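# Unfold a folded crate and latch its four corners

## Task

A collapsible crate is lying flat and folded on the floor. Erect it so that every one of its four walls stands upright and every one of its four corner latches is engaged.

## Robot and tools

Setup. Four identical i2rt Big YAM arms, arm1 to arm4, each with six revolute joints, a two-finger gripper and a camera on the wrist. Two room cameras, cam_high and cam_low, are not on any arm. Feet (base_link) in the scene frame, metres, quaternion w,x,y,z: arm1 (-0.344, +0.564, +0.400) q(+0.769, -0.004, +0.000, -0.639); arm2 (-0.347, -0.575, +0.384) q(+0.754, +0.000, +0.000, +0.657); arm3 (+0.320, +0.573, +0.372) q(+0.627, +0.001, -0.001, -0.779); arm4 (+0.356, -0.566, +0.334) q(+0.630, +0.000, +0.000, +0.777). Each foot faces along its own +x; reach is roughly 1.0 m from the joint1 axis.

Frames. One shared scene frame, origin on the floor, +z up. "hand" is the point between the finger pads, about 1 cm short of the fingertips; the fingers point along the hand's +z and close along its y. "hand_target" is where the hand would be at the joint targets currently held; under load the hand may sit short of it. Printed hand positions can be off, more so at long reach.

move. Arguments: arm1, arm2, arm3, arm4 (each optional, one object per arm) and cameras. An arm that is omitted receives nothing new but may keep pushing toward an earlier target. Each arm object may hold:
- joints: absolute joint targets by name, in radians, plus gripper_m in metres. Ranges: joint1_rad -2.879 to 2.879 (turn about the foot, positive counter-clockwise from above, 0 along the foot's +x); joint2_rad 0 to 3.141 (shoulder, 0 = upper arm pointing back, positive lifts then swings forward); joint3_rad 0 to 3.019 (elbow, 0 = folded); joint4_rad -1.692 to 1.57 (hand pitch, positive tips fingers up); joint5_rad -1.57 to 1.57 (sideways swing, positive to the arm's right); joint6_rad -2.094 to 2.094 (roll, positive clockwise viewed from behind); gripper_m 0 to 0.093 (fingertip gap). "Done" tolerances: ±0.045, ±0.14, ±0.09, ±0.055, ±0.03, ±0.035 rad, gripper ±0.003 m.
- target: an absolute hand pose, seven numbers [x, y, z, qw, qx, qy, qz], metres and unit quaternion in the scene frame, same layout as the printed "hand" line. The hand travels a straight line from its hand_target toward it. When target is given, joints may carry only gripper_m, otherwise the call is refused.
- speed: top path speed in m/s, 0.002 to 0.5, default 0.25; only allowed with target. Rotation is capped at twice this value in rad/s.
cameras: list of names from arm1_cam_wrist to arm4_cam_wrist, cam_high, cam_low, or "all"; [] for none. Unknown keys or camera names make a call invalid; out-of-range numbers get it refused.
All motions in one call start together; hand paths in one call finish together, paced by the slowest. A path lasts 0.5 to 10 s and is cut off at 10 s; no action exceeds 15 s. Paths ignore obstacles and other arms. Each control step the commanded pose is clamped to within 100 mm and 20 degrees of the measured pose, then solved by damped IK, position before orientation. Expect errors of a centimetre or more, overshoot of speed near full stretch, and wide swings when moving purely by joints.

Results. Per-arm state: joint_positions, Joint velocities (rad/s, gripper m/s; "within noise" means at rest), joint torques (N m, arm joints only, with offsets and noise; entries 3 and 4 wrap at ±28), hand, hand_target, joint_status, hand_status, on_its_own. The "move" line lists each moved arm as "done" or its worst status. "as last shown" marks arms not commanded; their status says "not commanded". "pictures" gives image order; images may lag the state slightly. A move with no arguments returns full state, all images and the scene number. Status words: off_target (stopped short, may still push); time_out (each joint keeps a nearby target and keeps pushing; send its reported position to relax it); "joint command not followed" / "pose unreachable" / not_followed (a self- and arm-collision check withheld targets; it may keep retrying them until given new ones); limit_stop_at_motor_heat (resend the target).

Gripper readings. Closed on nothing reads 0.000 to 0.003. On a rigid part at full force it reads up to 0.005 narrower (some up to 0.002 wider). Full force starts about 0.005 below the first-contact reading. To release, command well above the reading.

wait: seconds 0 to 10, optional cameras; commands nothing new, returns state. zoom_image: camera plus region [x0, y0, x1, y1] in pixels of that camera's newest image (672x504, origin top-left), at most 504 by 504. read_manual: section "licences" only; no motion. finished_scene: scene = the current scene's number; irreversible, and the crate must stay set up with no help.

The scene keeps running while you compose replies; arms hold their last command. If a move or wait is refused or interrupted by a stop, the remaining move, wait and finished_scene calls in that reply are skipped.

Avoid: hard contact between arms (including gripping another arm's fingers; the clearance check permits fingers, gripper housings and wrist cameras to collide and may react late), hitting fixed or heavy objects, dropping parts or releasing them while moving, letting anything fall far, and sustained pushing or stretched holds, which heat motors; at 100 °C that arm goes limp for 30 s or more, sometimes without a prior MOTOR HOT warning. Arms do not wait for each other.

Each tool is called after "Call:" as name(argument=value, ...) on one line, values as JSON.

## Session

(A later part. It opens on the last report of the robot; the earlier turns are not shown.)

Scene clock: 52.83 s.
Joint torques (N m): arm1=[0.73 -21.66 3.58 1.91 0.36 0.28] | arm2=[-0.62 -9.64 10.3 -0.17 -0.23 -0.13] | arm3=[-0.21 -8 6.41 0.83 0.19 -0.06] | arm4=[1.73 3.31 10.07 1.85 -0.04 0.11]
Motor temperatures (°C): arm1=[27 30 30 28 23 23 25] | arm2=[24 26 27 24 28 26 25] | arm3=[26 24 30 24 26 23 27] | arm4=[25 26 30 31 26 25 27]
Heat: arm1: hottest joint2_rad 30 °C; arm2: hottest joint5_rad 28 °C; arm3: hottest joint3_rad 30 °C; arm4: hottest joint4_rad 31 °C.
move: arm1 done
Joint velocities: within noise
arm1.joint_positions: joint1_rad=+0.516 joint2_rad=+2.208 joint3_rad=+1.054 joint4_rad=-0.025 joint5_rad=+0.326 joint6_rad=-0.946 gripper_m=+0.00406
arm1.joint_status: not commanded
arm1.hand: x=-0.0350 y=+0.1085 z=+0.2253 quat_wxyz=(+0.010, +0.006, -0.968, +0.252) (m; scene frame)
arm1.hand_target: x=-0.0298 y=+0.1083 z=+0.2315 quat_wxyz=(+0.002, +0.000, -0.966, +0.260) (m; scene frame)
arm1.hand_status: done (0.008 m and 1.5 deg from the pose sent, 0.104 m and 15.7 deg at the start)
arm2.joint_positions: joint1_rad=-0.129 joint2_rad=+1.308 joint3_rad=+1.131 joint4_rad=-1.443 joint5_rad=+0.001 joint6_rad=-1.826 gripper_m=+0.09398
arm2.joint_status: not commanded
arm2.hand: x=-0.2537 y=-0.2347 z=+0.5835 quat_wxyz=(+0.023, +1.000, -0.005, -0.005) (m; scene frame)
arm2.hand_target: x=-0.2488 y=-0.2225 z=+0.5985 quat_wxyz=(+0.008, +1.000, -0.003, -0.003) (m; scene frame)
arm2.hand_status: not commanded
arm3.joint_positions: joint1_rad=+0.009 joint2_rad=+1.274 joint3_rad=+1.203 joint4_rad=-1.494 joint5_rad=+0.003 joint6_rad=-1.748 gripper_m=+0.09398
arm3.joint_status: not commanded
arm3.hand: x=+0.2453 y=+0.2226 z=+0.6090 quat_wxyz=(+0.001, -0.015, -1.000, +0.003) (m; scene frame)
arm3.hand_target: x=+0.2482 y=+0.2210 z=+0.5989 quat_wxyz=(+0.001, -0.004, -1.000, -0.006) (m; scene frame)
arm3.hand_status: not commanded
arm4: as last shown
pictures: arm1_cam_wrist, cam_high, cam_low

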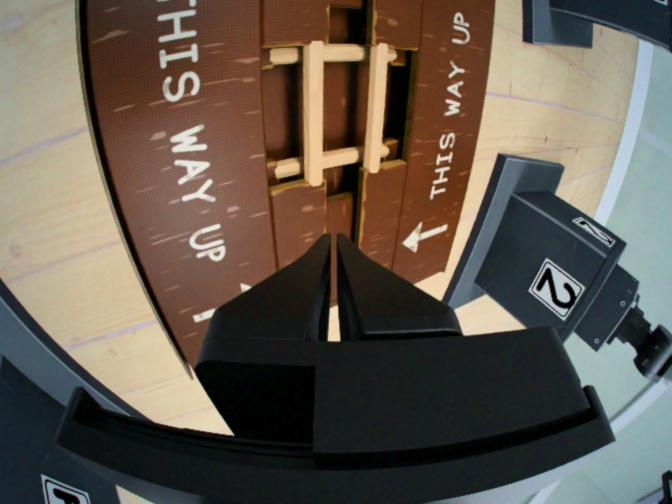

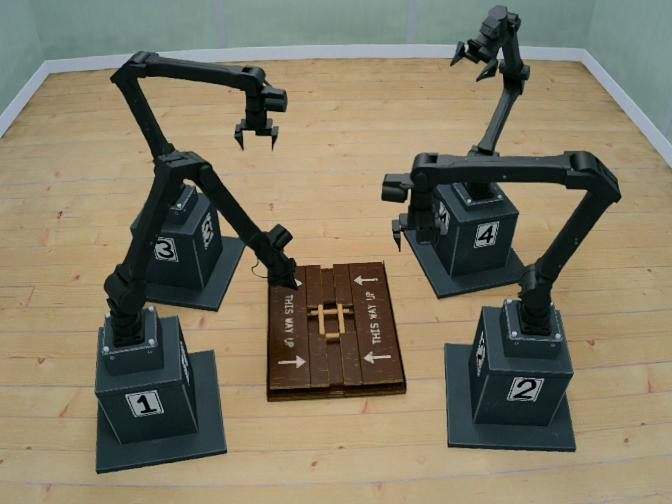

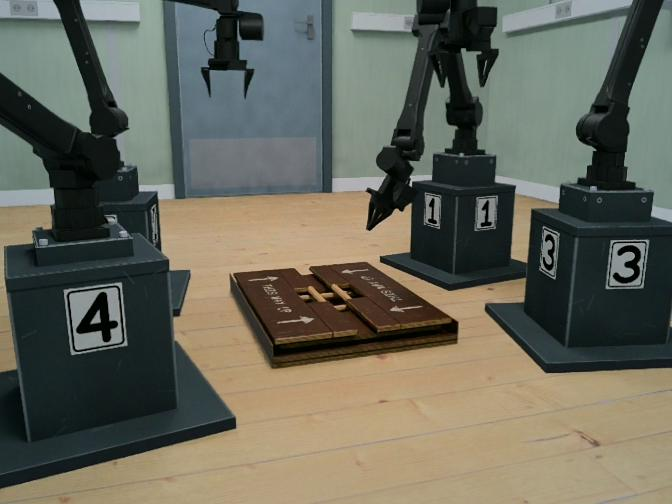

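Call:
move(arm1={"target":[-0.029,0.02,0.145,0,0,1,0],"speed":0.3,"joints":{"gripper_m":0.06}})

Call:
move(arm1={"target":[-0.031,0.01,0.075,0,0,1,0],"speed":0.15}, cameras=["arm1_cam_wrist"])

Call:
move(arm1={"target":[-0.031,0.008,0.043,0,0,1,0],"speed":0.08})

Call:
move(arm1={"joints":{"gripper_m":0.004}}, cameras=["arm1_cam_wrist","cam_low"])

Call:
zoom_image(camera="cam_low", region=[270, 200, 420, 340])

Scene clock: 56.53 s.
Joint torques (N m): arm1=[-1.32 -24.18 8.1 0.31 -0.01 -0.07] | arm2=[-0.56 -9.7 10.29 -0.16 -0.22 -0.14] | arm3=[0.09 -8.18 6.22 0.64 0.15 -0.06] | arm4=[1.73 3.31 10.07 1.85 -0.04 0.11]
Motor temperatures (°C): arm1=[27 30 30 28 23 23 25] | arm2=[24 26 27 24 28 26 25] | arm3=[26 24 30 24 26 23 27] | arm4=[25 26 30 31 26 25 27]
Heat: arm1: hottest joint2_rad 30 °C; arm2: hottest joint5_rad 28 °C; arm3: hottest joint3_rad 30 °C; arm4: hottest joint4_rad 31 °C.
move: arm1 off_target
Joint velocities: within noise
arm1.joint_positions: joint1_rad=+0.346 joint2_rad=+2.547 joint3_rad=+1.672 joint4_rad=-0.709 joint5_rad=-0.004 joint6_rad=-1.023 gripper_m=+0.05994
arm1.joint_status: all done
arm1.hand: x=-0.0341 y=+0.0323 z=+0.1466 quat_wxyz=(+0.004, -0.009, -1.000, -0.004) (m; scene frame)
arm1.hand_target: x=-0.0296 y=+0.0210 z=+0.1449 quat_wxyz=(+0.001, -0.003, -1.000, +0.001) (m; scene frame)
arm1.hand_status: off_target (0.013 m and 1.2 deg from the pose sent, 0.120 m and 29.2 deg at the start)
arm2, arm3, arm4: as last shown
pictures: none

Scene clock: 57.97 s.
Joint torques (N m): arm1=[-1.2 -26.64 7.57 0.72 -0.05 -0.02] | arm2=[-0.62 -9.64 10.29 -0.17 -0.22 -0.14] | arm3=[0.26 -7.88 6.48 0.83 0.17 -0.07] | arm4=[1.73 3.31 10.07 1.85 -0.03 0.11]
Motor temperatures (°C): arm1=[27 30 30 28 23 23 25] | arm2=[24 26 27 24 28 26 25] | arm3=[26 24 30 24 26 23 27] | arm4=[25 26 30 31 26 25 27]
Heat: arm1: hottest joint2_rad 30 °C; arm2: hottest joint5_rad 28 °C; arm3: hottest joint3_rad 30 °C; arm4: hottest joint4_rad 31 °C.
move: arm1 off_target
Joint velocities: within noise
arm1.joint_positions: joint1_rad=+0.343 joint2_rad=+2.723 joint3_rad=+1.801 joint4_rad=-0.683 joint5_rad=-0.006 joint6_rad=-1.035 gripper_m=+0.05994
arm1.joint_status: not commanded
arm1.hand: x=-0.0348 y=+0.0290 z=+0.0713 quat_wxyz=(+0.009, -0.004, -1.000, -0.013) (m; scene frame)
arm1.hand_target: x=-0.0311 y=+0.0107 z=+0.0755 quat_wxyz=(+0.000, -0.002, -1.000, +0.000) (m; scene frame)
arm1.hand_status: off_target (0.020 m and 1.9 deg from the pose sent, 0.075 m and 1.2 deg at the start)
arm2, arm3, arm4: as last shown
pictures: arm1_cam_wrist

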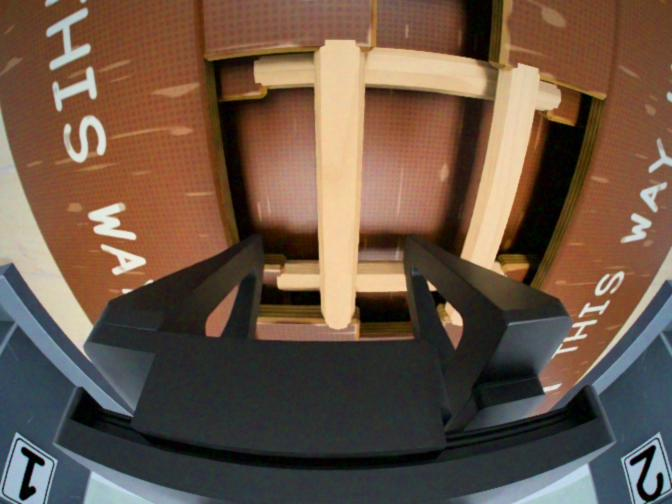

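Scene clock: 59.40 s.
Joint torques (N m): arm1=[-1.14 -25.05 7.43 0.76 -0.02 -0.06] | arm2=[-0.62 -9.64 10.3 -0.18 -0.22 -0.14] | arm3=[0.56 -8.12 6.52 0.84 0.16 -0.03] | arm4=[1.73 3.31 10.07 1.85 -0.04 0.11]
Motor temperatures (°C): arm1=[27 30 30 28 23 23 25] | arm2=[24 26 28 24 28 26 25] | arm3=[26 24 30 24 26 23 27] | arm4=[25 26 30 31 26 25 27]
Heat: arm1: hottest joint2_rad 30 °C; arm2: hottest joint3_rad 28 °C; arm3: hottest joint3_rad 30 °C; arm4: hottest joint4_rad 31 °C.
move: arm1 off_target
Joint velocities: within noise
arm1.joint_positions: joint1_rad=+0.341 joint2_rad=+2.794 joint3_rad=+1.862 joint4_rad=-0.673 joint5_rad=-0.006 joint6_rad=-1.040 gripper_m=+0.05994
arm1.joint_status: not commanded
arm1.hand: x=-0.0344 y=+0.0260 z=+0.0426 quat_wxyz=(+0.009, -0.003, -1.000, -0.013) (m; scene frame)
arm1.hand_target: x=-0.0320 y=+0.0091 z=+0.0433 quat_wxyz=(+0.000, -0.001, -1.000, -0.001) (m; scene frame)
arm1.hand_status: off_target (0.018 m and 1.9 deg from the pose sent, 0.035 m and 1.9 deg at the start)
arm2, arm3, arm4: as last shown
pictures: none

Scene clock: 60.03 s.
Joint torques (N m): arm1=[-1.2 -25.29 7.69 0.88 0.01 -0.03] | arm2=[-0.56 -9.7 10.3 -0.16 -0.22 -0.13] | arm3=[0.21 -8.29 6.5 0.79 0.12 -0.06] | arm4=[1.73 3.31 10.07 1.85 -0.04 0.11]
Motor temperatures (°C): arm1=[27 30 30 28 23 23 25] | arm2=[24 26 28 24 28 26 25] | arm3=[26 24 30 24 26 23 27] | arm4=[25 26 30 31 26 25 27]
Heat: arm1: hottest joint2_rad 30 °C; arm2: hottest joint3_rad 28 °C; arm3: hottest joint3_rad 30 °C; arm4: hottest joint4_rad 31 °C.
move: arm1 off_target
Joint velocities: within noise
arm1.joint_positions: joint1_rad=+0.341 joint2_rad=+2.794 joint3_rad=+1.862 joint4_rad=-0.678 joint5_rad=-0.010 joint6_rad=-1.040 gripper_m=+0.01762
arm1.joint_status: gripper_m off_target (ended at +0.01764, target +0.00400)
arm1.hand: x=-0.0343 y=+0.0273 z=+0.0427 quat_wxyz=(+0.008, -0.003, -1.000, -0.016) (m; scene frame)
arm1.hand_target: x=-0.0316 y=+0.0095 z=+0.0433 quat_wxyz=(-0.001, -0.001, -1.000, -0.002) (m; scene frame)
arm1.hand_status: not commanded
arm2, arm3, arm4: as last shown
pictures: arm1_cam_wrist, cam_low

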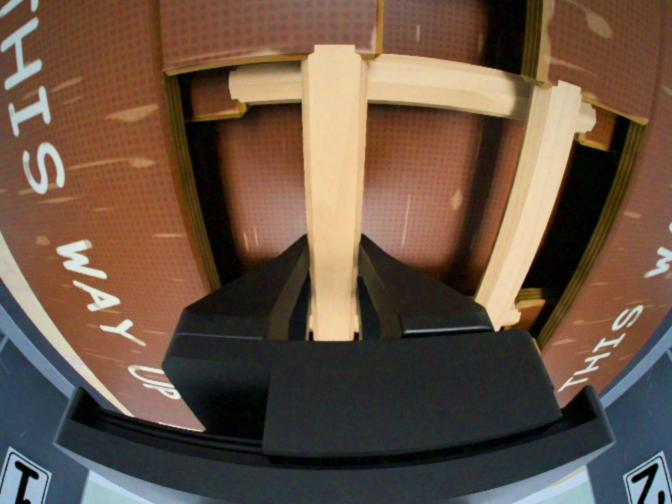

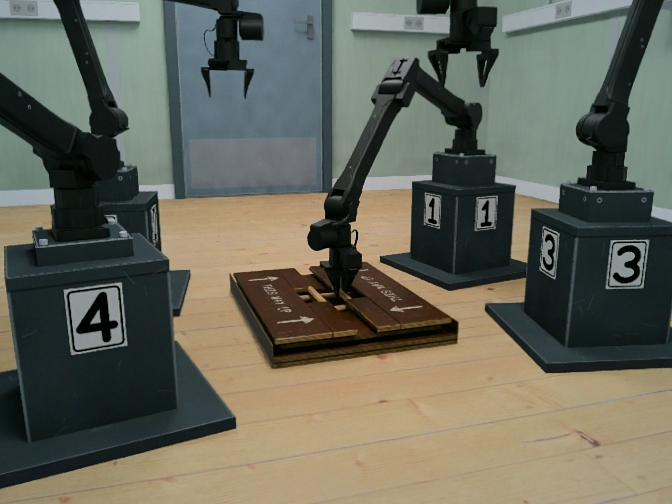

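Scaled by 3.360 from the camera's 672x504 image, which has a finer 960x720 frame.

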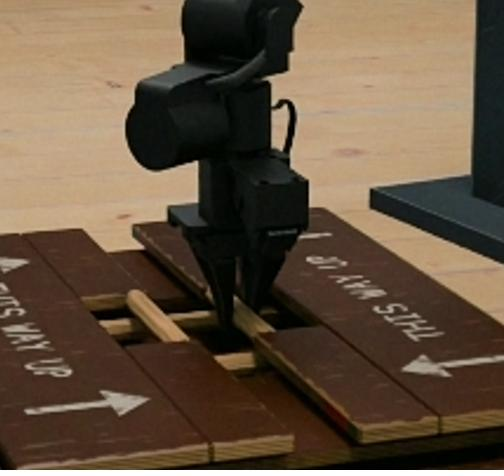

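Call:
move(arm1={"target":[-0.03,0.038,0.148,0,0,0.991,-0.1305],"speed":0.1}, cameras=["cam_low"])

Call:
move(arm1={"target":[-0.03,0.115,0.22,0,0,0.966,-0.259],"speed":0.1}, cameras=["arm1_cam_wrist","cam_low","cam_high"])

Scene clock: 63.07 s.
Joint torques (N m): arm1=[-0.09 -28.16 3.33 0.43 0.18 0.11] | arm2=[-0.56 -9.7 10.3 -0.18 -0.22 -0.13] | arm3=[0.62 -7.53 6.46 0.83 0.13 -0.07] | arm4=[1.73 3.25 10.07 1.85 -0.04 0.11]
Motor temperatures (°C): arm1=[27 30 30 28 23 23 25] | arm2=[24 26 28 24 28 26 25] | arm3=[26 24 30 24 26 23 27] | arm4=[25 26 30 31 26 25 27]
Heat: arm1: hottest joint2_rad 30 °C; arm2: hottest joint3_rad 28 °C; arm3: hottest joint3_rad 30 °C; arm4: hottest joint4_rad 31 °C.
move: arm1 off_target
Joint velocities: within noise
arm1.joint_positions: joint1_rad=+0.390 joint2_rad=+2.518 joint3_rad=+1.460 joint4_rad=-0.305 joint5_rad=+0.131 joint6_rad=-1.009 gripper_m=+0.01746
arm1.joint_status: not commanded
arm1.hand: x=-0.0349 y=+0.0404 z=+0.1239 quat_wxyz=(+0.002, +0.000, -0.992, +0.125) (m; scene frame)
arm1.hand_target: x=-0.0281 y=+0.0353 z=+0.1471 quat_wxyz=(-0.004, +0.000, -0.991, +0.134) (m; scene frame)
arm1.hand_status: off_target (0.025 m and 0.6 deg from the pose sent, 0.106 m and 16.9 deg at the start)
arm2, arm3, arm4: as last shown
pictures: cam_low

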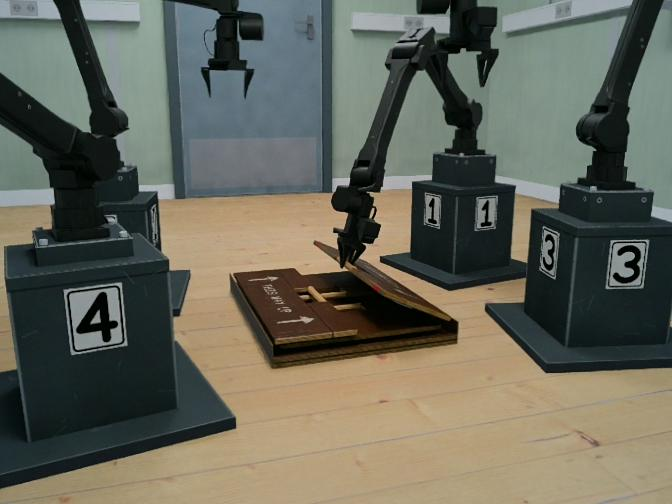

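Scene clock: 65.00 s.
Joint torques (N m): arm1=[0.67 -24.53 1.78 0.66 0.23 0.21] | arm2=[-0.62 -9.64 10.29 -0.17 -0.22 -0.13] | arm3=[0.32 -8.35 6.42 0.66 0.16 -0.05] | arm4=[1.73 3.25 10.09 1.85 -0.04 0.11]
Motor temperatures (°C): arm1=[27 31 30 28 23 23 25] | arm2=[24 26 28 24 28 26 25] | arm3=[26 24 30 24 26 23 27] | arm4=[25 26 30 31 26 25 27]
Heat: arm1: hottest joint2_rad 31 °C; arm2: hottest joint3_rad 28 °C; arm3: hottest joint3_rad 30 °C; arm4: hottest joint4_rad 31 °C.
move: arm1 off_target
Joint velocities: within noise
arm1.joint_positions: joint1_rad=+0.513 joint2_rad=+2.260 joint3_rad=+1.063 joint4_rad=+0.034 joint5_rad=+0.332 joint6_rad=-0.936 gripper_m=+0.01691
arm1.joint_status: not commanded
arm1.hand: x=-0.0363 y=+0.1057 z=+0.2058 quat_wxyz=(+0.006, -0.003, -0.966, +0.260) (m; scene frame)
arm1.hand_target: x=-0.0324 y=+0.1120 z=+0.2205 quat_wxyz=(+0.002, -0.002, -0.965, +0.261) (m; scene frame)
arm1.hand_status: off_target (0.018 m and 0.8 deg from the pose sent, 0.122 m and 15.6 deg at the start)
arm2, arm3, arm4: as last shown
pictures: arm1_cam_wrist, cam_high, cam_low

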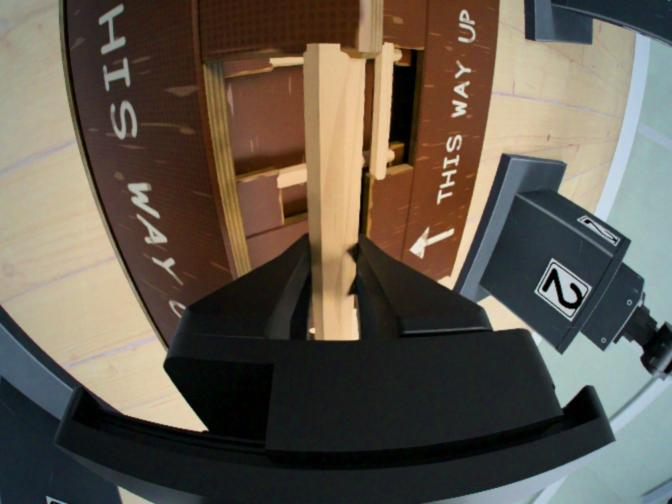

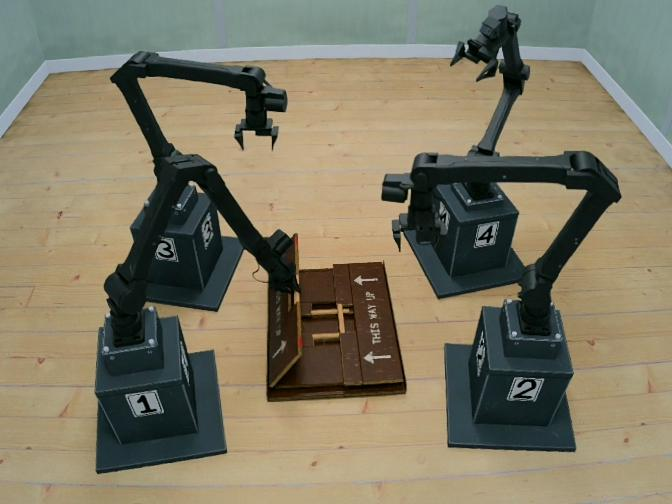

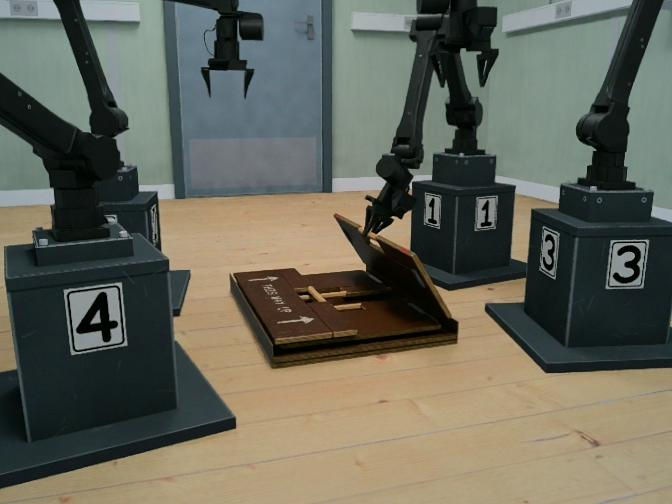

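Call:
move(arm1={"target":[-0.03,0.167,0.242,0,0,0.946,-0.324],"speed":0.1})

Call:
move(arm1={"target":[-0.03,0.222,0.242,0,0,0.92,-0.391],"speed":0.08}, cameras=["cam_low","cam_high"])

Call:
zoom_image(camera="cam_low", region=[220, 150, 470, 380])

Scene clock: 77.13 s.
Joint torques (N m): arm1=[1.32 -21.42 1.06 1.07 0.22 0.22] | arm2=[-0.56 -9.64 10.29 -0.18 -0.22 -0.13] | arm3=[0.26 -8 6.38 0.75 0.16 -0.03] | arm4=[1.73 3.31 10.07 1.87 -0.04 0.11]
Motor temperatures (°C): arm1=[27 31 30 28 23 23 25] | arm2=[24 26 28 24 28 26 25] | arm3=[26 24 30 24 26 23 27] | arm4=[25 26 31 31 26 25 27]
Heat: arm1: hottest joint2_rad 31 °C; arm2: hottest joint3_rad 28 °C; arm3: hottest joint3_rad 30 °C; arm4: hottest joint3_rad 31 °C.
move: arm1 off_target
Joint velocities: within noise
arm1.joint_positions: joint1_rad=+0.614 joint2_rad=+2.182 joint3_rad=+0.890 joint4_rad=+0.198 joint5_rad=+0.462 joint6_rad=-0.880 gripper_m=+0.01701
arm1.joint_status: not commanded
arm1.hand: x=-0.0375 y=+0.1550 z=+0.2309 quat_wxyz=(+0.011, -0.002, -0.946, +0.323) (m; scene frame)
arm1.hand_target: x=-0.0341 y=+0.1653 z=+0.2412 quat_wxyz=(+0.005, +0.002, -0.947, +0.322) (m; scene frame)
arm1.hand_status: off_target (0.018 m and 1.2 deg from the pose sent, 0.071 m and 7.7 deg at the start)
arm2, arm3: as last shown
arm4.joint_positions: joint1_rad=+0.790 joint2_rad=+0.548 joint3_rad=+1.366 joint4_rad=-1.267 joint5_rad=+0.241 joint6_rad=-0.097 gripper_m=+0.09396
arm4.joint_status: not commanded
arm4.hand: x=+0.1989 y=-0.4149 z=+0.8936 quat_wxyz=(-0.270, +0.802, -0.260, -0.465) (m; scene frame)
arm4.hand_target: x=+0.2019 y=-0.4169 z=+0.9028 quat_wxyz=(-0.272, +0.796, -0.260, -0.474) (m; scene frame)
arm4.hand_status: not commanded
pictures: none

Scene clock: 78.63 s.
Joint torques (N m): arm1=[2.9 -19.31 0.61 1.85 0.19 0.33] | arm2=[-0.56 -9.64 10.29 -0.17 -0.22 -0.14] | arm3=[0.5 -8.53 6.49 0.7 0.14 -0.01] | arm4=[1.73 3.25 10.09 1.87 -0.04 0.11]
Motor temperatures (°C): arm1=[27 31 30 28 23 23 25] | arm2=[24 26 28 24 28 26 25] | arm3=[26 24 30 24 26 23 27] | arm4=[25 26 31 31 26 25 27]
Heat: arm1: hottest joint2_rad 31 °C; arm2: hottest joint3_rad 28 °C; arm3: hottest joint3_rad 30 °C; arm4: hottest joint3_rad 31 °C.
move: arm1 off_target
Joint velocities: within noise
arm1.joint_positions: joint1_rad=+0.746 joint2_rad=+2.180 joint3_rad=+0.758 joint4_rad=+0.385 joint5_rad=+0.637 joint6_rad=-0.804 gripper_m=+0.01710
arm1.joint_status: not commanded
arm1.hand: x=-0.0386 y=+0.2056 z=+0.2404 quat_wxyz=(+0.014, -0.006, -0.919, +0.395) (m; scene frame)
arm1.hand_target: x=-0.0310 y=+0.2209 z=+0.2423 quat_wxyz=(+0.002, +0.000, -0.920, +0.393) (m; scene frame)
arm1.hand_status: off_target (0.019 m and 1.9 deg from the pose sent, 0.068 m and 8.5 deg at the start)
arm2.joint_positions: joint1_rad=-0.129 joint2_rad=+1.308 joint3_rad=+1.131 joint4_rad=-1.443 joint5_rad=+0.001 joint6_rad=-1.826 gripper_m=+0.09398
arm2.joint_status: not commanded
arm2.hand: x=-0.2537 y=-0.2347 z=+0.5835 quat_wxyz=(+0.023, +1.000, -0.005, -0.005) (m; scene frame)
arm2.hand_target: x=-0.2488 y=-0.2225 z=+0.5985 quat_wxyz=(+0.008, +1.000, -0.003, -0.003) (m; scene frame)
arm2.hand_status: not commanded
arm3.joint_positions: joint1_rad=+0.009 joint2_rad=+1.274 joint3_rad=+1.203 joint4_rad=-1.494 joint5_rad=+0.003 joint6_rad=-1.748 gripper_m=+0.09398
arm3.joint_status: not commanded
arm3.hand: x=+0.2453 y=+0.2226 z=+0.6090 quat_wxyz=(+0.001, -0.015, -1.000, +0.003) (m; scene frame)
arm3.hand_target: x=+0.2482 y=+0.2210 z=+0.5989 quat_wxyz=(+0.001, -0.004, -1.000, -0.006) (m; scene frame)
arm3.hand_status: not commanded
arm4: as last shown
pictures: cam_high, cam_low

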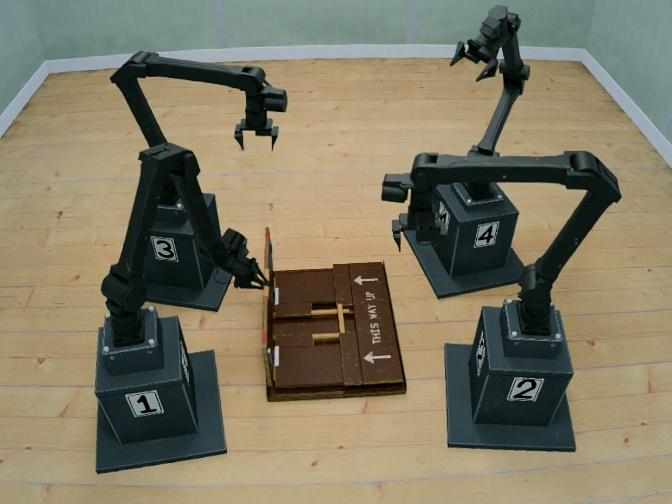

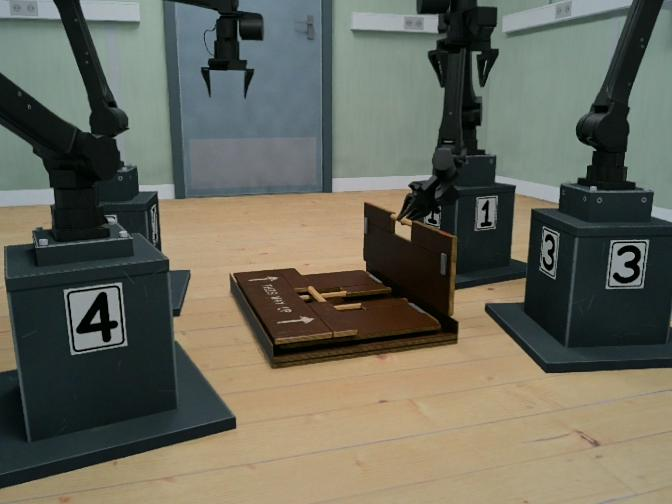

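Scaled by 2.016 from the camera's 672x504 image, which has a finer 960x720 frame.

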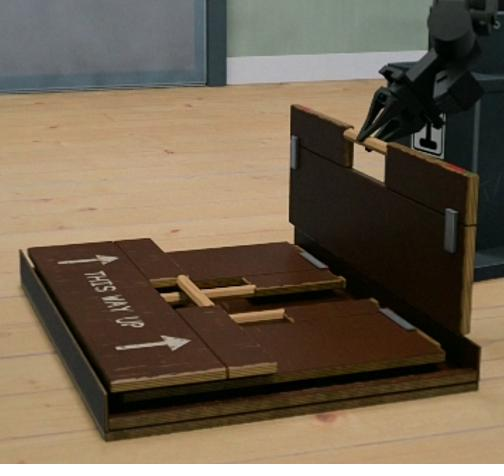

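Call:
move(arm4={"target":[-0.02,-0.04,0.35,0,1,0,0],"speed":0.4})

Call:
move(arm4={"target":[-0.033,-0.02,0.145,0,1,0,0],"speed":0.25,"joints":{"gripper_m":0.06}}, cameras=["arm4_cam_wrist","cam_low"])

Scene clock: 82.83 s.
Joint torques (N m): arm1=[3.19 -18.9 0.47 1.89 0.2 0.33] | arm2=[-0.56 -9.7 10.3 -0.17 -0.22 -0.13] | arm3=[0.21 -7.71 6.37 0.58 0.17 -0.08] | arm4=[2.96 -20.54 12.9 -0.57 -0.08 -0.12]
Motor temperatures (°C): arm1=[27 31 30 28 23 23 25] | arm2=[24 26 28 24 28 26 25] | arm3=[26 24 30 24 26 23 27] | arm4=[25 26 31 31 26 25 27]
Heat: arm1: hottest joint2_rad 31 °C; arm2: hottest joint3_rad 28 °C; arm3: hottest joint3_rad 30 °C; arm4: hottest joint3_rad 31 °C.
move: arm4 off_target
Joint velocities: within noise
arm1, arm2, arm3: as last shown
arm4.joint_positions: joint1_rad=+0.407 joint2_rad=+2.151 joint3_rad=+1.741 joint4_rad=-1.186 joint5_rad=-0.003 joint6_rad=-0.920 gripper_m=+0.09396
arm4.joint_status: not commanded
arm4.hand: x=-0.0074 y=-0.0514 z=+0.3440 quat_wxyz=(+0.011, +1.000, -0.018, +0.006) (m; scene frame)
arm4.hand_target: x=-0.0183 y=-0.0431 z=+0.3468 quat_wxyz=(+0.004, +1.000, -0.006, +0.003) (m; scene frame)
arm4.hand_status: off_target (0.018 m and 2.6 deg from the pose sent, 0.696 m and 73.4 deg at the start)
pictures: none

Scene clock: 84.63 s.
Joint torques (N m): arm1=[3.02 -18.26 0.49 1.8 0.18 0.33] | arm2=[-0.56 -9.7 10.3 -0.17 -0.22 -0.13] | arm3=[0.56 -7.94 6.42 0.69 0.15 -0.06] | arm4=[1.55 -22.3 10.74 0.1 -0.09 -0.11]
Motor temperatures (°C): arm1=[27 31 30 28 23 23 25] | arm2=[24 26 29 24 28 26 25] | arm3=[26 24 30 24 26 23 27] | arm4=[25 26 31 31 26 25 27]
Heat: arm1: hottest joint2_rad 31 °C; arm2: hottest joint3_rad 29 °C; arm3: hottest joint3_rad 30 °C; arm4: hottest joint3_rad 31 °C.
move: arm4 off_target
Joint velocities: within noise
arm1, arm2, arm3: as last shown
arm4.joint_positions: joint1_rad=+0.401 joint2_rad=+2.501 joint3_rad=+1.808 joint4_rad=-0.905 joint5_rad=-0.003 joint6_rad=-0.932 gripper_m=+0.06007
arm4.joint_status: all done
arm4.hand: x=-0.0175 y=-0.0303 z=+0.1450 quat_wxyz=(+0.012, +1.000, -0.015, +0.007) (m; scene frame)
arm4.hand_target: x=-0.0285 y=-0.0199 z=+0.1453 quat_wxyz=(+0.000, +1.000, -0.004, -0.001) (m; scene frame)
arm4.hand_status: off_target (0.019 m and 2.3 deg from the pose sent, 0.203 m and 2.6 deg at the start)
pictures: arm4_cam_wrist, cam_low

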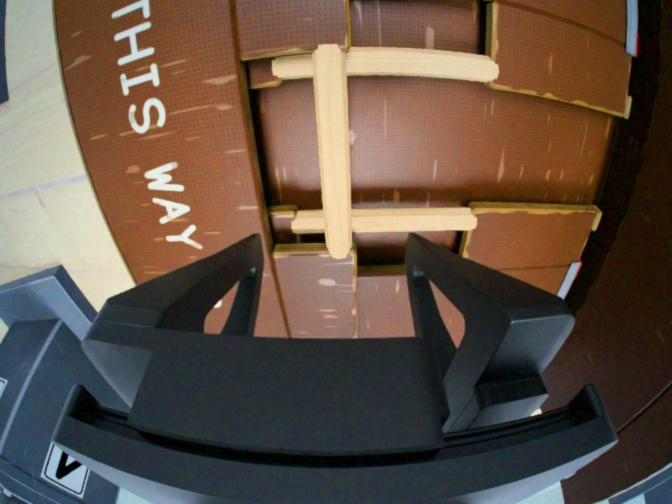

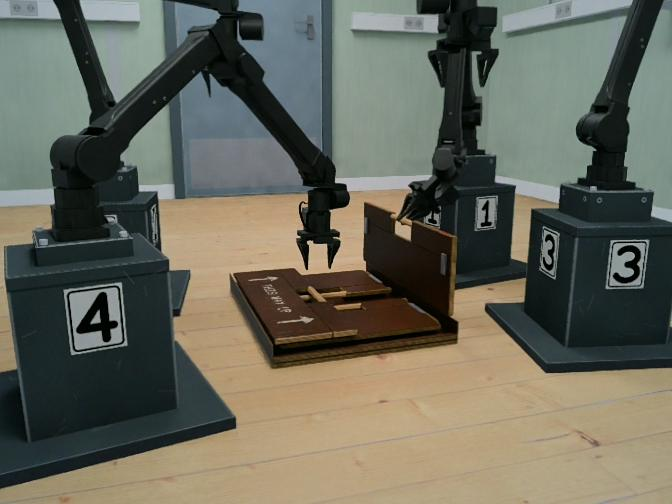

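Call:
move(arm4={"target":[-0.035,-0.018,0.08,0,1,0,0],"speed":0.15}, cameras=["arm4_cam_wrist"])

Call:
move(arm4={"target":[-0.035,-0.019,0.045,0,1,0,0],"speed":0.08})

Call:
move(arm4={"joints":{"gripper_m":0.004}}, cameras=["arm4_cam_wrist","cam_low"])

Scene clock: 87.40 s.
Joint torques (N m): arm1=[2.49 -18.32 0.36 1.81 0.2 0.32] | arm2=[-0.62 -9.64 10.3 -0.17 -0.22 -0.13] | arm3=[0.26 -8 6.41 0.75 0.14 -0.04] | arm4=[2.26 -23.12 10.51 0.01 -0.09 -0.11]
Motor temperatures (°C): arm1=[27 31 30 28 23 23 26] | arm2=[24 26 29 24 28 26 25] | arm3=[26 24 30 24 26 23 27] | arm4=[25 26 31 31 26 25 27]
Heat: arm1: hottest joint2_rad 31 °C; arm2: hottest joint3_rad 29 °C; arm3: hottest joint3_rad 30 °C; arm4: hottest joint3_rad 31 °C.
move: arm4 off_target
Joint velocities: within noise
arm1, arm2, arm3: as last shown
arm4.joint_positions: joint1_rad=+0.404 joint2_rad=+2.631 joint3_rad=+1.883 joint4_rad=-0.842 joint5_rad=-0.001 joint6_rad=-0.932 gripper_m=+0.06007
arm4.joint_status: not commanded
arm4.hand: x=-0.0232 y=-0.0253 z=+0.0829 quat_wxyz=(+0.008, +1.000, -0.014, +0.005) (m; scene frame)
arm4.hand_target: x=-0.0341 y=-0.0181 z=+0.0804 quat_wxyz=(-0.001, +1.000, -0.001, +0.000) (m; scene frame)
arm4.hand_status: off_target (0.014 m and 1.9 deg from the pose sent, 0.068 m and 2.3 deg at the start)
pictures: arm4_cam_wrist

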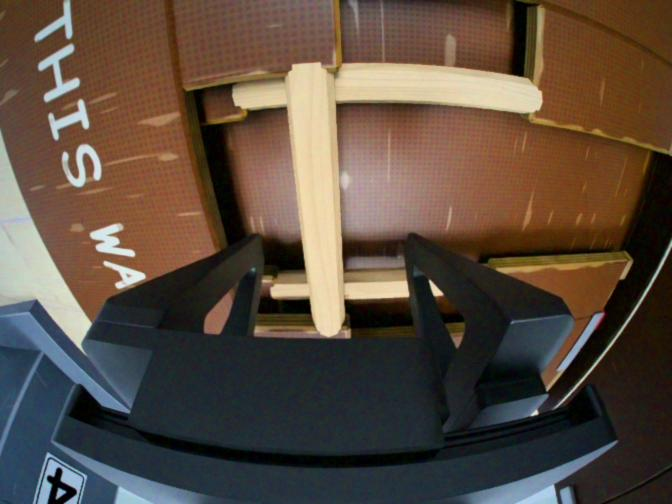

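Scene clock: 88.83 s.
Joint torques (N m): arm1=[2.78 -18.37 0.35 1.65 0.18 0.32] | arm2=[-0.62 -9.64 10.29 -0.18 -0.22 -0.13] | arm3=[-0.03 -8.06 6.42 0.68 0.17 -0.04] | arm4=[2.37 -22.53 10.33 0.16 -0.11 -0.11]
Motor temperatures (°C): arm1=[27 31 30 28 23 23 26] | arm2=[24 26 29 24 28 26 25] | arm3=[26 24 30 24 26 23 27] | arm4=[25 27 31 31 26 25 27]
Heat: arm1: hottest joint2_rad 31 °C; arm2: hottest joint3_rad 29 °C; arm3: hottest joint3_rad 30 °C; arm4: hottest joint3_rad 31 °C.
move: arm4 off_target
Joint velocities: within noise
arm1, arm2, arm3: as last shown
arm4.joint_positions: joint1_rad=+0.402 joint2_rad=+2.696 joint3_rad=+1.923 joint4_rad=-0.815 joint5_rad=-0.001 joint6_rad=-0.932 gripper_m=+0.06007
arm4.joint_status: not commanded
arm4.hand: x=-0.0233 y=-0.0233 z=+0.0524 quat_wxyz=(+0.007, +1.000, -0.015, +0.004) (m; scene frame)
arm4.hand_target: x=-0.0331 y=-0.0185 z=+0.0450 quat_wxyz=(+0.000, +1.000, -0.001, +0.000) (m; scene frame)
arm4.hand_status: off_target (0.015 m and 1.9 deg from the pose sent, 0.040 m and 1.9 deg at the start)
pictures: none

Scene clock: 89.67 s.
Joint torques (N m): arm1=[2.61 -18.67 0.47 1.74 0.22 0.36] | arm2=[-0.56 -9.64 10.29 -0.17 -0.22 -0.13] | arm3=[0.32 -7.77 6.38 0.77 0.14 -0.02] | arm4=[2.32 -22.48 10.28 0.92 -0.04 0.13]
Motor temperatures (°C): arm1=[27 31 30 28 23 23 26] | arm2=[24 26 29 24 28 26 25] | arm3=[26 24 30 24 26 23 27] | arm4=[25 27 31 31 26 25 27]
Heat: arm1: hottest joint2_rad 31 °C; arm2: hottest joint3_rad 29 °C; arm3: hottest joint3_rad 30 °C; arm4: hottest joint3_rad 31 °C.
move: arm4 off_target
Joint velocities: within noise
arm1, arm2, arm3: as last shown
arm4.joint_positions: joint1_rad=+0.409 joint2_rad=+2.696 joint3_rad=+1.922 joint4_rad=-0.835 joint5_rad=-0.012 joint6_rad=-0.963 gripper_m=+0.01701
arm4.joint_status: gripper_m off_target (ended at +0.01704, target +0.00400)
arm4.hand: x=-0.0248 y=-0.0314 z=+0.0521 quat_wxyz=(+0.019, +1.000, +0.004, +0.006) (m; scene frame)
arm4.hand_target: x=-0.0369 y=-0.0225 z=+0.0447 quat_wxyz=(+0.003, +1.000, +0.006, -0.003) (m; scene frame)
arm4.hand_status: not commanded
pictures: arm4_cam_wrist, cam_low

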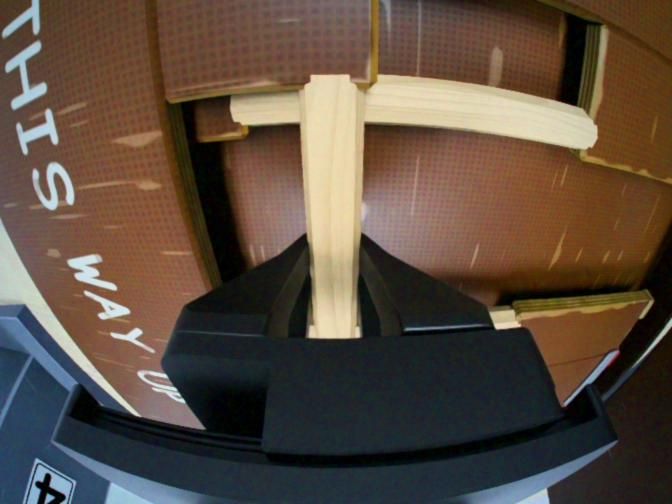

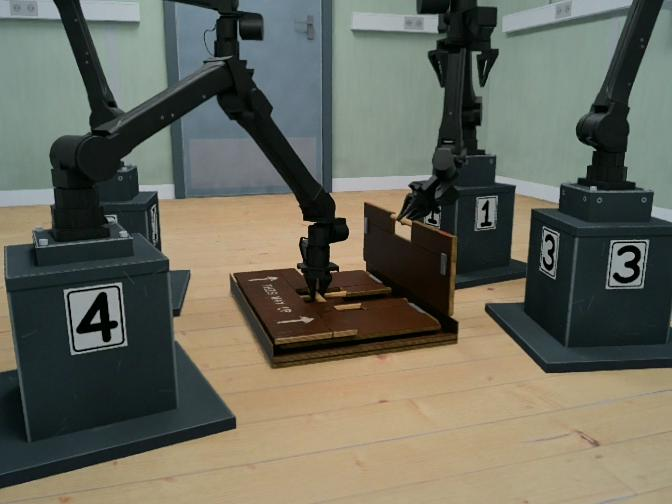

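Call:
move(arm4={"target":[-0.036,-0.05,0.165,-0.1305,0.991,0,0],"speed":0.1})

Call:
move(arm4={"target":[-0.036,-0.115,0.232,-0.259,0.966,0,0],"speed":0.1}, cameras=["cam_low"])

Call:
move(arm4={"target":[-0.036,-0.173,0.255,-0.324,0.946,0,0],"speed":0.1})

Call:
move(arm4={"target":[-0.036,-0.227,0.253,-0.391,0.92,0,0],"speed":0.08}, cameras=["all"])

Call:
zoom_image(camera="cam_low", region=[220, 150, 470, 380])

Call:
zoom_image(camera="cam_high", region=[237, 210, 437, 410])

Scene clock: 94.47 s.
Joint torques (N m): arm1=[2.73 -18.37 0.46 1.83 0.2 0.31] | arm2=[-0.62 -9.64 10.29 -0.18 -0.22 -0.13] | arm3=[0.15 -8.12 6.45 0.69 0.14 -0.05] | arm4=[2.49 -26.05 6.35 -0.05 -0.03 0.38]
Motor temperatures (°C): arm1=[27 31 29 28 23 23 26] | arm2=[24 26 29 24 28 26 25] | arm3=[26 24 30 24 26 23 27] | arm4=[25 27 31 31 26 25 27]
Heat: arm1: hottest joint2_rad 31 °C; arm2: hottest joint3_rad 29 °C; arm3: hottest joint3_rad 30 °C; arm4: hottest joint3_rad 31 °C.
move: arm4 off_target
Joint velocities: within noise
arm1, arm2, arm3: as last shown
arm4.joint_positions: joint1_rad=+0.473 joint2_rad=+2.404 joint3_rad=+1.547 joint4_rad=-0.532 joint5_rad=+0.177 joint6_rad=-0.920 gripper_m=+0.01684
arm4.joint_status: not commanded
arm4.hand: x=-0.0241 y=-0.0476 z=+0.1393 quat_wxyz=(-0.125, +0.992, +0.007, +0.013) (m; scene frame)
arm4.hand_target: x=-0.0340 y=-0.0444 z=+0.1647 quat_wxyz=(-0.137, +0.991, -0.002, +0.002) (m; scene frame)
arm4.hand_status: off_target (0.028 m and 1.8 deg from the pose sent, 0.115 m and 17.2 deg at the start)
pictures: none

Scene clock: 96.37 s.
Joint torques (N m): arm1=[2.67 -18.02 0.5 1.81 0.23 0.37] | arm2=[-0.56 -9.64 10.3 -0.18 -0.22 -0.13] | arm3=[0.21 -8.06 6.48 0.77 0.17 -0.08] | arm4=[3.37 -22.77 5.6 0.13 -0.16 0.41]
Motor temperatures (°C): arm1=[27 31 29 28 23 23 26] | arm2=[24 26 29 24 28 26 25] | arm3=[26 24 30 24 26 23 27] | arm4=[25 27 31 31 26 25 27]
Heat: arm1: hottest joint2_rad 31 °C; arm2: hottest joint3_rad 29 °C; arm3: hottest joint3_rad 30 °C; arm4: hottest joint3_rad 31 °C.
move: arm4 off_target
Joint velocities: arm1=[0.005 -0.005 0.002 -0.007 0.154 -0.022 0.001] | arm2=[within noise] | arm3=[within noise] | arm4=[within noise]
arm1, arm2, arm3: as last shown
arm4.joint_positions: joint1_rad=+0.593 joint2_rad=+2.159 joint3_rad=+1.213 joint4_rad=-0.279 joint5_rad=+0.384 joint6_rad=-0.844 gripper_m=+0.01642
arm4.joint_status: not commanded
arm4.hand: x=-0.0229 y=-0.1071 z=+0.2111 quat_wxyz=(-0.252, +0.968, +0.003, +0.019) (m; scene frame)
arm4.hand_target: x=-0.0349 y=-0.1147 z=+0.2310 quat_wxyz=(-0.257, +0.966, +0.000, +0.004) (m; scene frame)
arm4.hand_status: off_target (0.026 m and 2.4 deg from the pose sent, 0.115 m and 15.7 deg at the start)
pictures: cam_low

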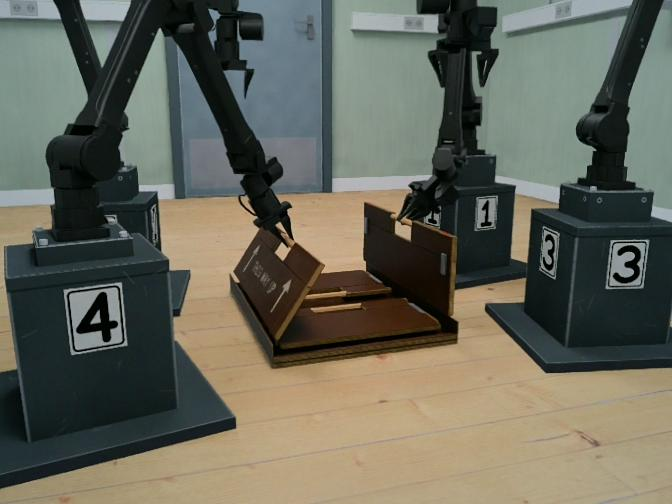

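Scene clock: 97.70 s.
Joint torques (N m): arm1=[2.78 -18.43 0.49 1.92 0.18 0.32] | arm2=[-0.62 -9.64 10.3 -0.17 -0.22 -0.13] | arm3=[0.21 -8 6.38 0.79 0.15 -0.04] | arm4=[4.01 -20.54 5.15 0.5 -0.19 0.42]
Motor temperatures (°C): arm1=[27 31 29 28 23 23 26] | arm2=[24 26 29 24 28 26 25] | arm3=[26 24 30 24 26 23 27] | arm4=[25 27 31 31 26 25 27]
Heat: arm1: hottest joint2_rad 31 °C; arm2: hottest joint3_rad 29 °C; arm3: hottest joint3_rad 30 °C; arm4: hottest joint3_rad 31 °C.
move: arm4 off_target
Joint velocities: within noise
arm1.joint_positions: joint1_rad=+0.746 joint2_rad=+2.180 joint3_rad=+0.758 joint4_rad=+0.385 joint5_rad=+0.637 joint6_rad=-0.804 gripper_m=+0.01710
arm1.joint_status: not commanded
arm1.hand: x=-0.0386 y=+0.2056 z=+0.2404 quat_wxyz=(+0.014, -0.006, -0.919, +0.395) (m; scene frame)
arm1.hand_target: x=-0.0310 y=+0.2209 z=+0.2423 quat_wxyz=(+0.002, +0.000, -0.920, +0.393) (m; scene frame)
arm1.hand_status: not commanded
arm2.joint_positions: joint1_rad=-0.129 joint2_rad=+1.308 joint3_rad=+1.131 joint4_rad=-1.443 joint5_rad=+0.001 joint6_rad=-1.826 gripper_m=+0.09398
arm2.joint_status: not commanded
arm2.hand: x=-0.2537 y=-0.2347 z=+0.5835 quat_wxyz=(+0.023, +1.000, -0.005, -0.005) (m; scene frame)
arm2.hand_target: x=-0.2488 y=-0.2225 z=+0.5985 quat_wxyz=(+0.008, +1.000, -0.003, -0.003) (m; scene frame)
arm2.hand_status: not commanded
arm3.joint_positions: joint1_rad=+0.009 joint2_rad=+1.274 joint3_rad=+1.203 joint4_rad=-1.494 joint5_rad=+0.003 joint6_rad=-1.748 gripper_m=+0.09398
arm3.joint_status: not commanded
arm3.hand: x=+0.2453 y=+0.2226 z=+0.6090 quat_wxyz=(+0.001, -0.015, -1.000, +0.003) (m; scene frame)
arm3.hand_target: x=+0.2482 y=+0.2210 z=+0.5989 quat_wxyz=(+0.001, -0.004, -1.000, -0.006) (m; scene frame)
arm3.hand_status: not commanded
arm4.joint_positions: joint1_rad=+0.702 joint2_rad=+2.053 joint3_rad=+1.037 joint4_rad=-0.146 joint5_rad=+0.530 joint6_rad=-0.772 gripper_m=+0.01652
arm4.joint_status: not commanded
arm4.hand: x=-0.0220 y=-0.1600 z=+0.2384 quat_wxyz=(-0.322, +0.947, -0.001, +0.021) (m; scene frame)
arm4.hand_target: x=-0.0361 y=-0.1712 z=+0.2552 quat_wxyz=(-0.325, +0.946, +0.000, +0.000) (m; scene frame)
arm4.hand_status: off_target (0.025 m and 2.4 deg from the pose sent, 0.080 m and 8.9 deg at the start)
pictures: none

Scene clock: 99.20 s.
Joint torques (N m): arm1=[2.9 -18.26 0.4 1.87 0.2 0.32] | arm2=[-0.56 -9.64 10.29 -0.18 -0.22 -0.13] | arm3=[0.44 -8.06 6.48 0.8 0.16 -0.04] | arm4=[4.66 -17.73 4.48 0.9 -0.34 0.44]
Motor temperatures (°C): arm1=[27 31 29 28 23 23 26] | arm2=[24 26 29 24 28 26 25] | arm3=[26 24 30 24 26 23 27] | arm4=[25 27 31 31 26 25 27]
Heat: arm1: hottest joint2_rad 31 °C; arm2: hottest joint3_rad 29 °C; arm3: hottest joint3_rad 30 °C; arm4: hottest joint3_rad 31 °C.
move: arm4 off_target
Joint velocities: within noise
arm1, arm2, arm3: as last shown
arm4.joint_positions: joint1_rad=+0.824 joint2_rad=+2.024 joint3_rad=+0.908 joint4_rad=-0.009 joint5_rad=+0.703 joint6_rad=-0.693 gripper_m=+0.01660
arm4.joint_status: not commanded
arm4.hand: x=-0.0200 y=-0.2099 z=+0.2459 quat_wxyz=(-0.394, +0.919, -0.006, +0.025) (m; scene frame)
arm4.hand_target: x=-0.0348 y=-0.2258 z=+0.2528 quat_wxyz=(-0.392, +0.920, +0.000, +0.002) (m; scene frame)
arm4.hand_status: off_target (0.025 m and 2.9 deg from the pose sent, 0.070 m and 8.8 deg at the start)
pictures: arm1_cam_wrist, arm2_cam_wrist, arm3_cam_wrist, arm4_cam_wrist, cam_high, cam_low

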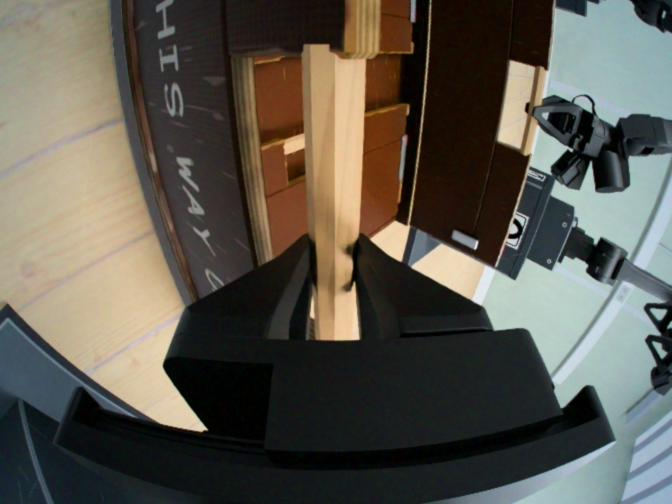

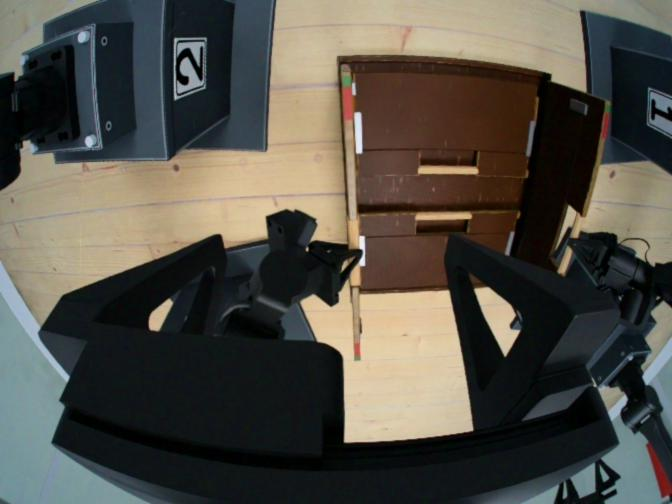

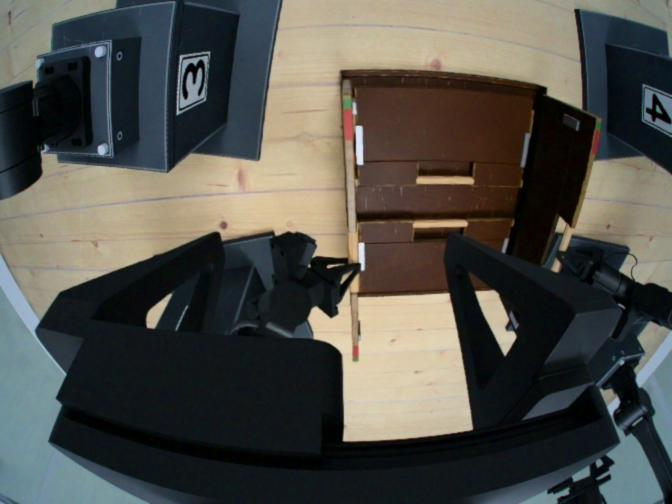

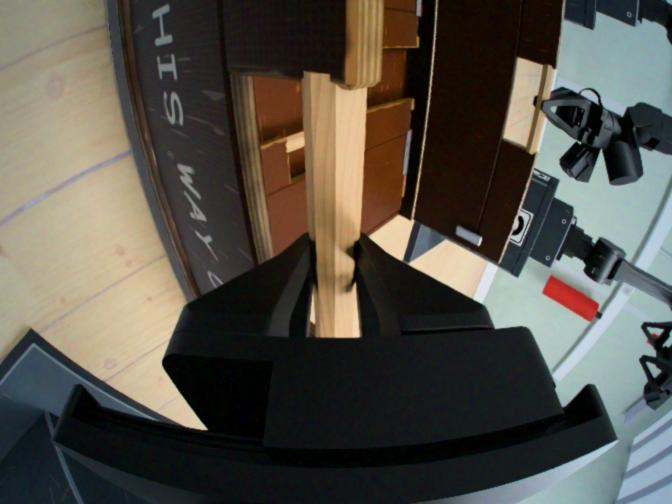

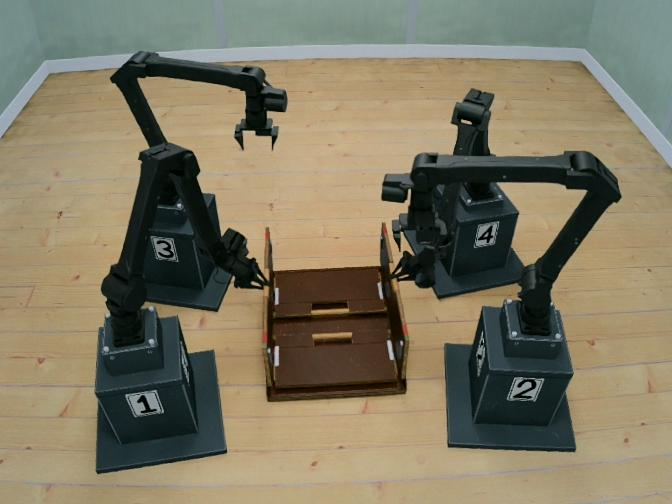

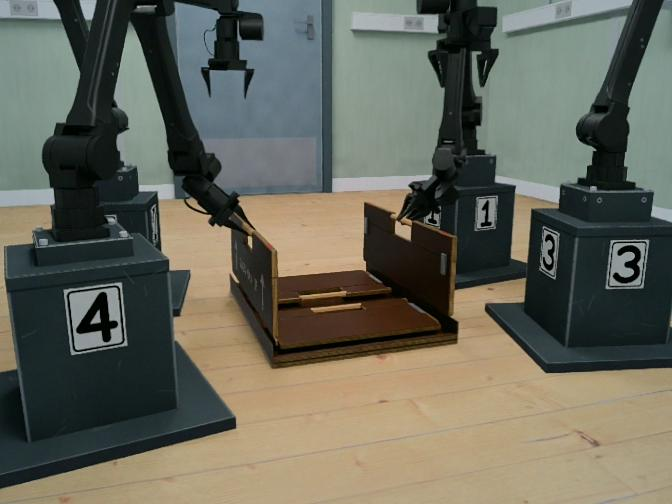

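Scaled by 2.016 from the camera's 672x504 image, which has a finer 960x720 frame.

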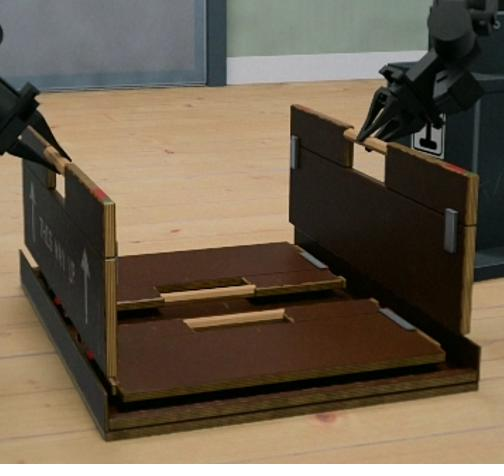

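Scaled by 2.520 from the camera's 672x504 image, which has a finer 960x720 frame.

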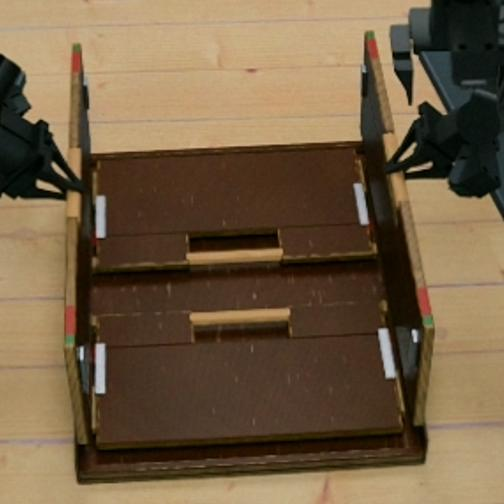

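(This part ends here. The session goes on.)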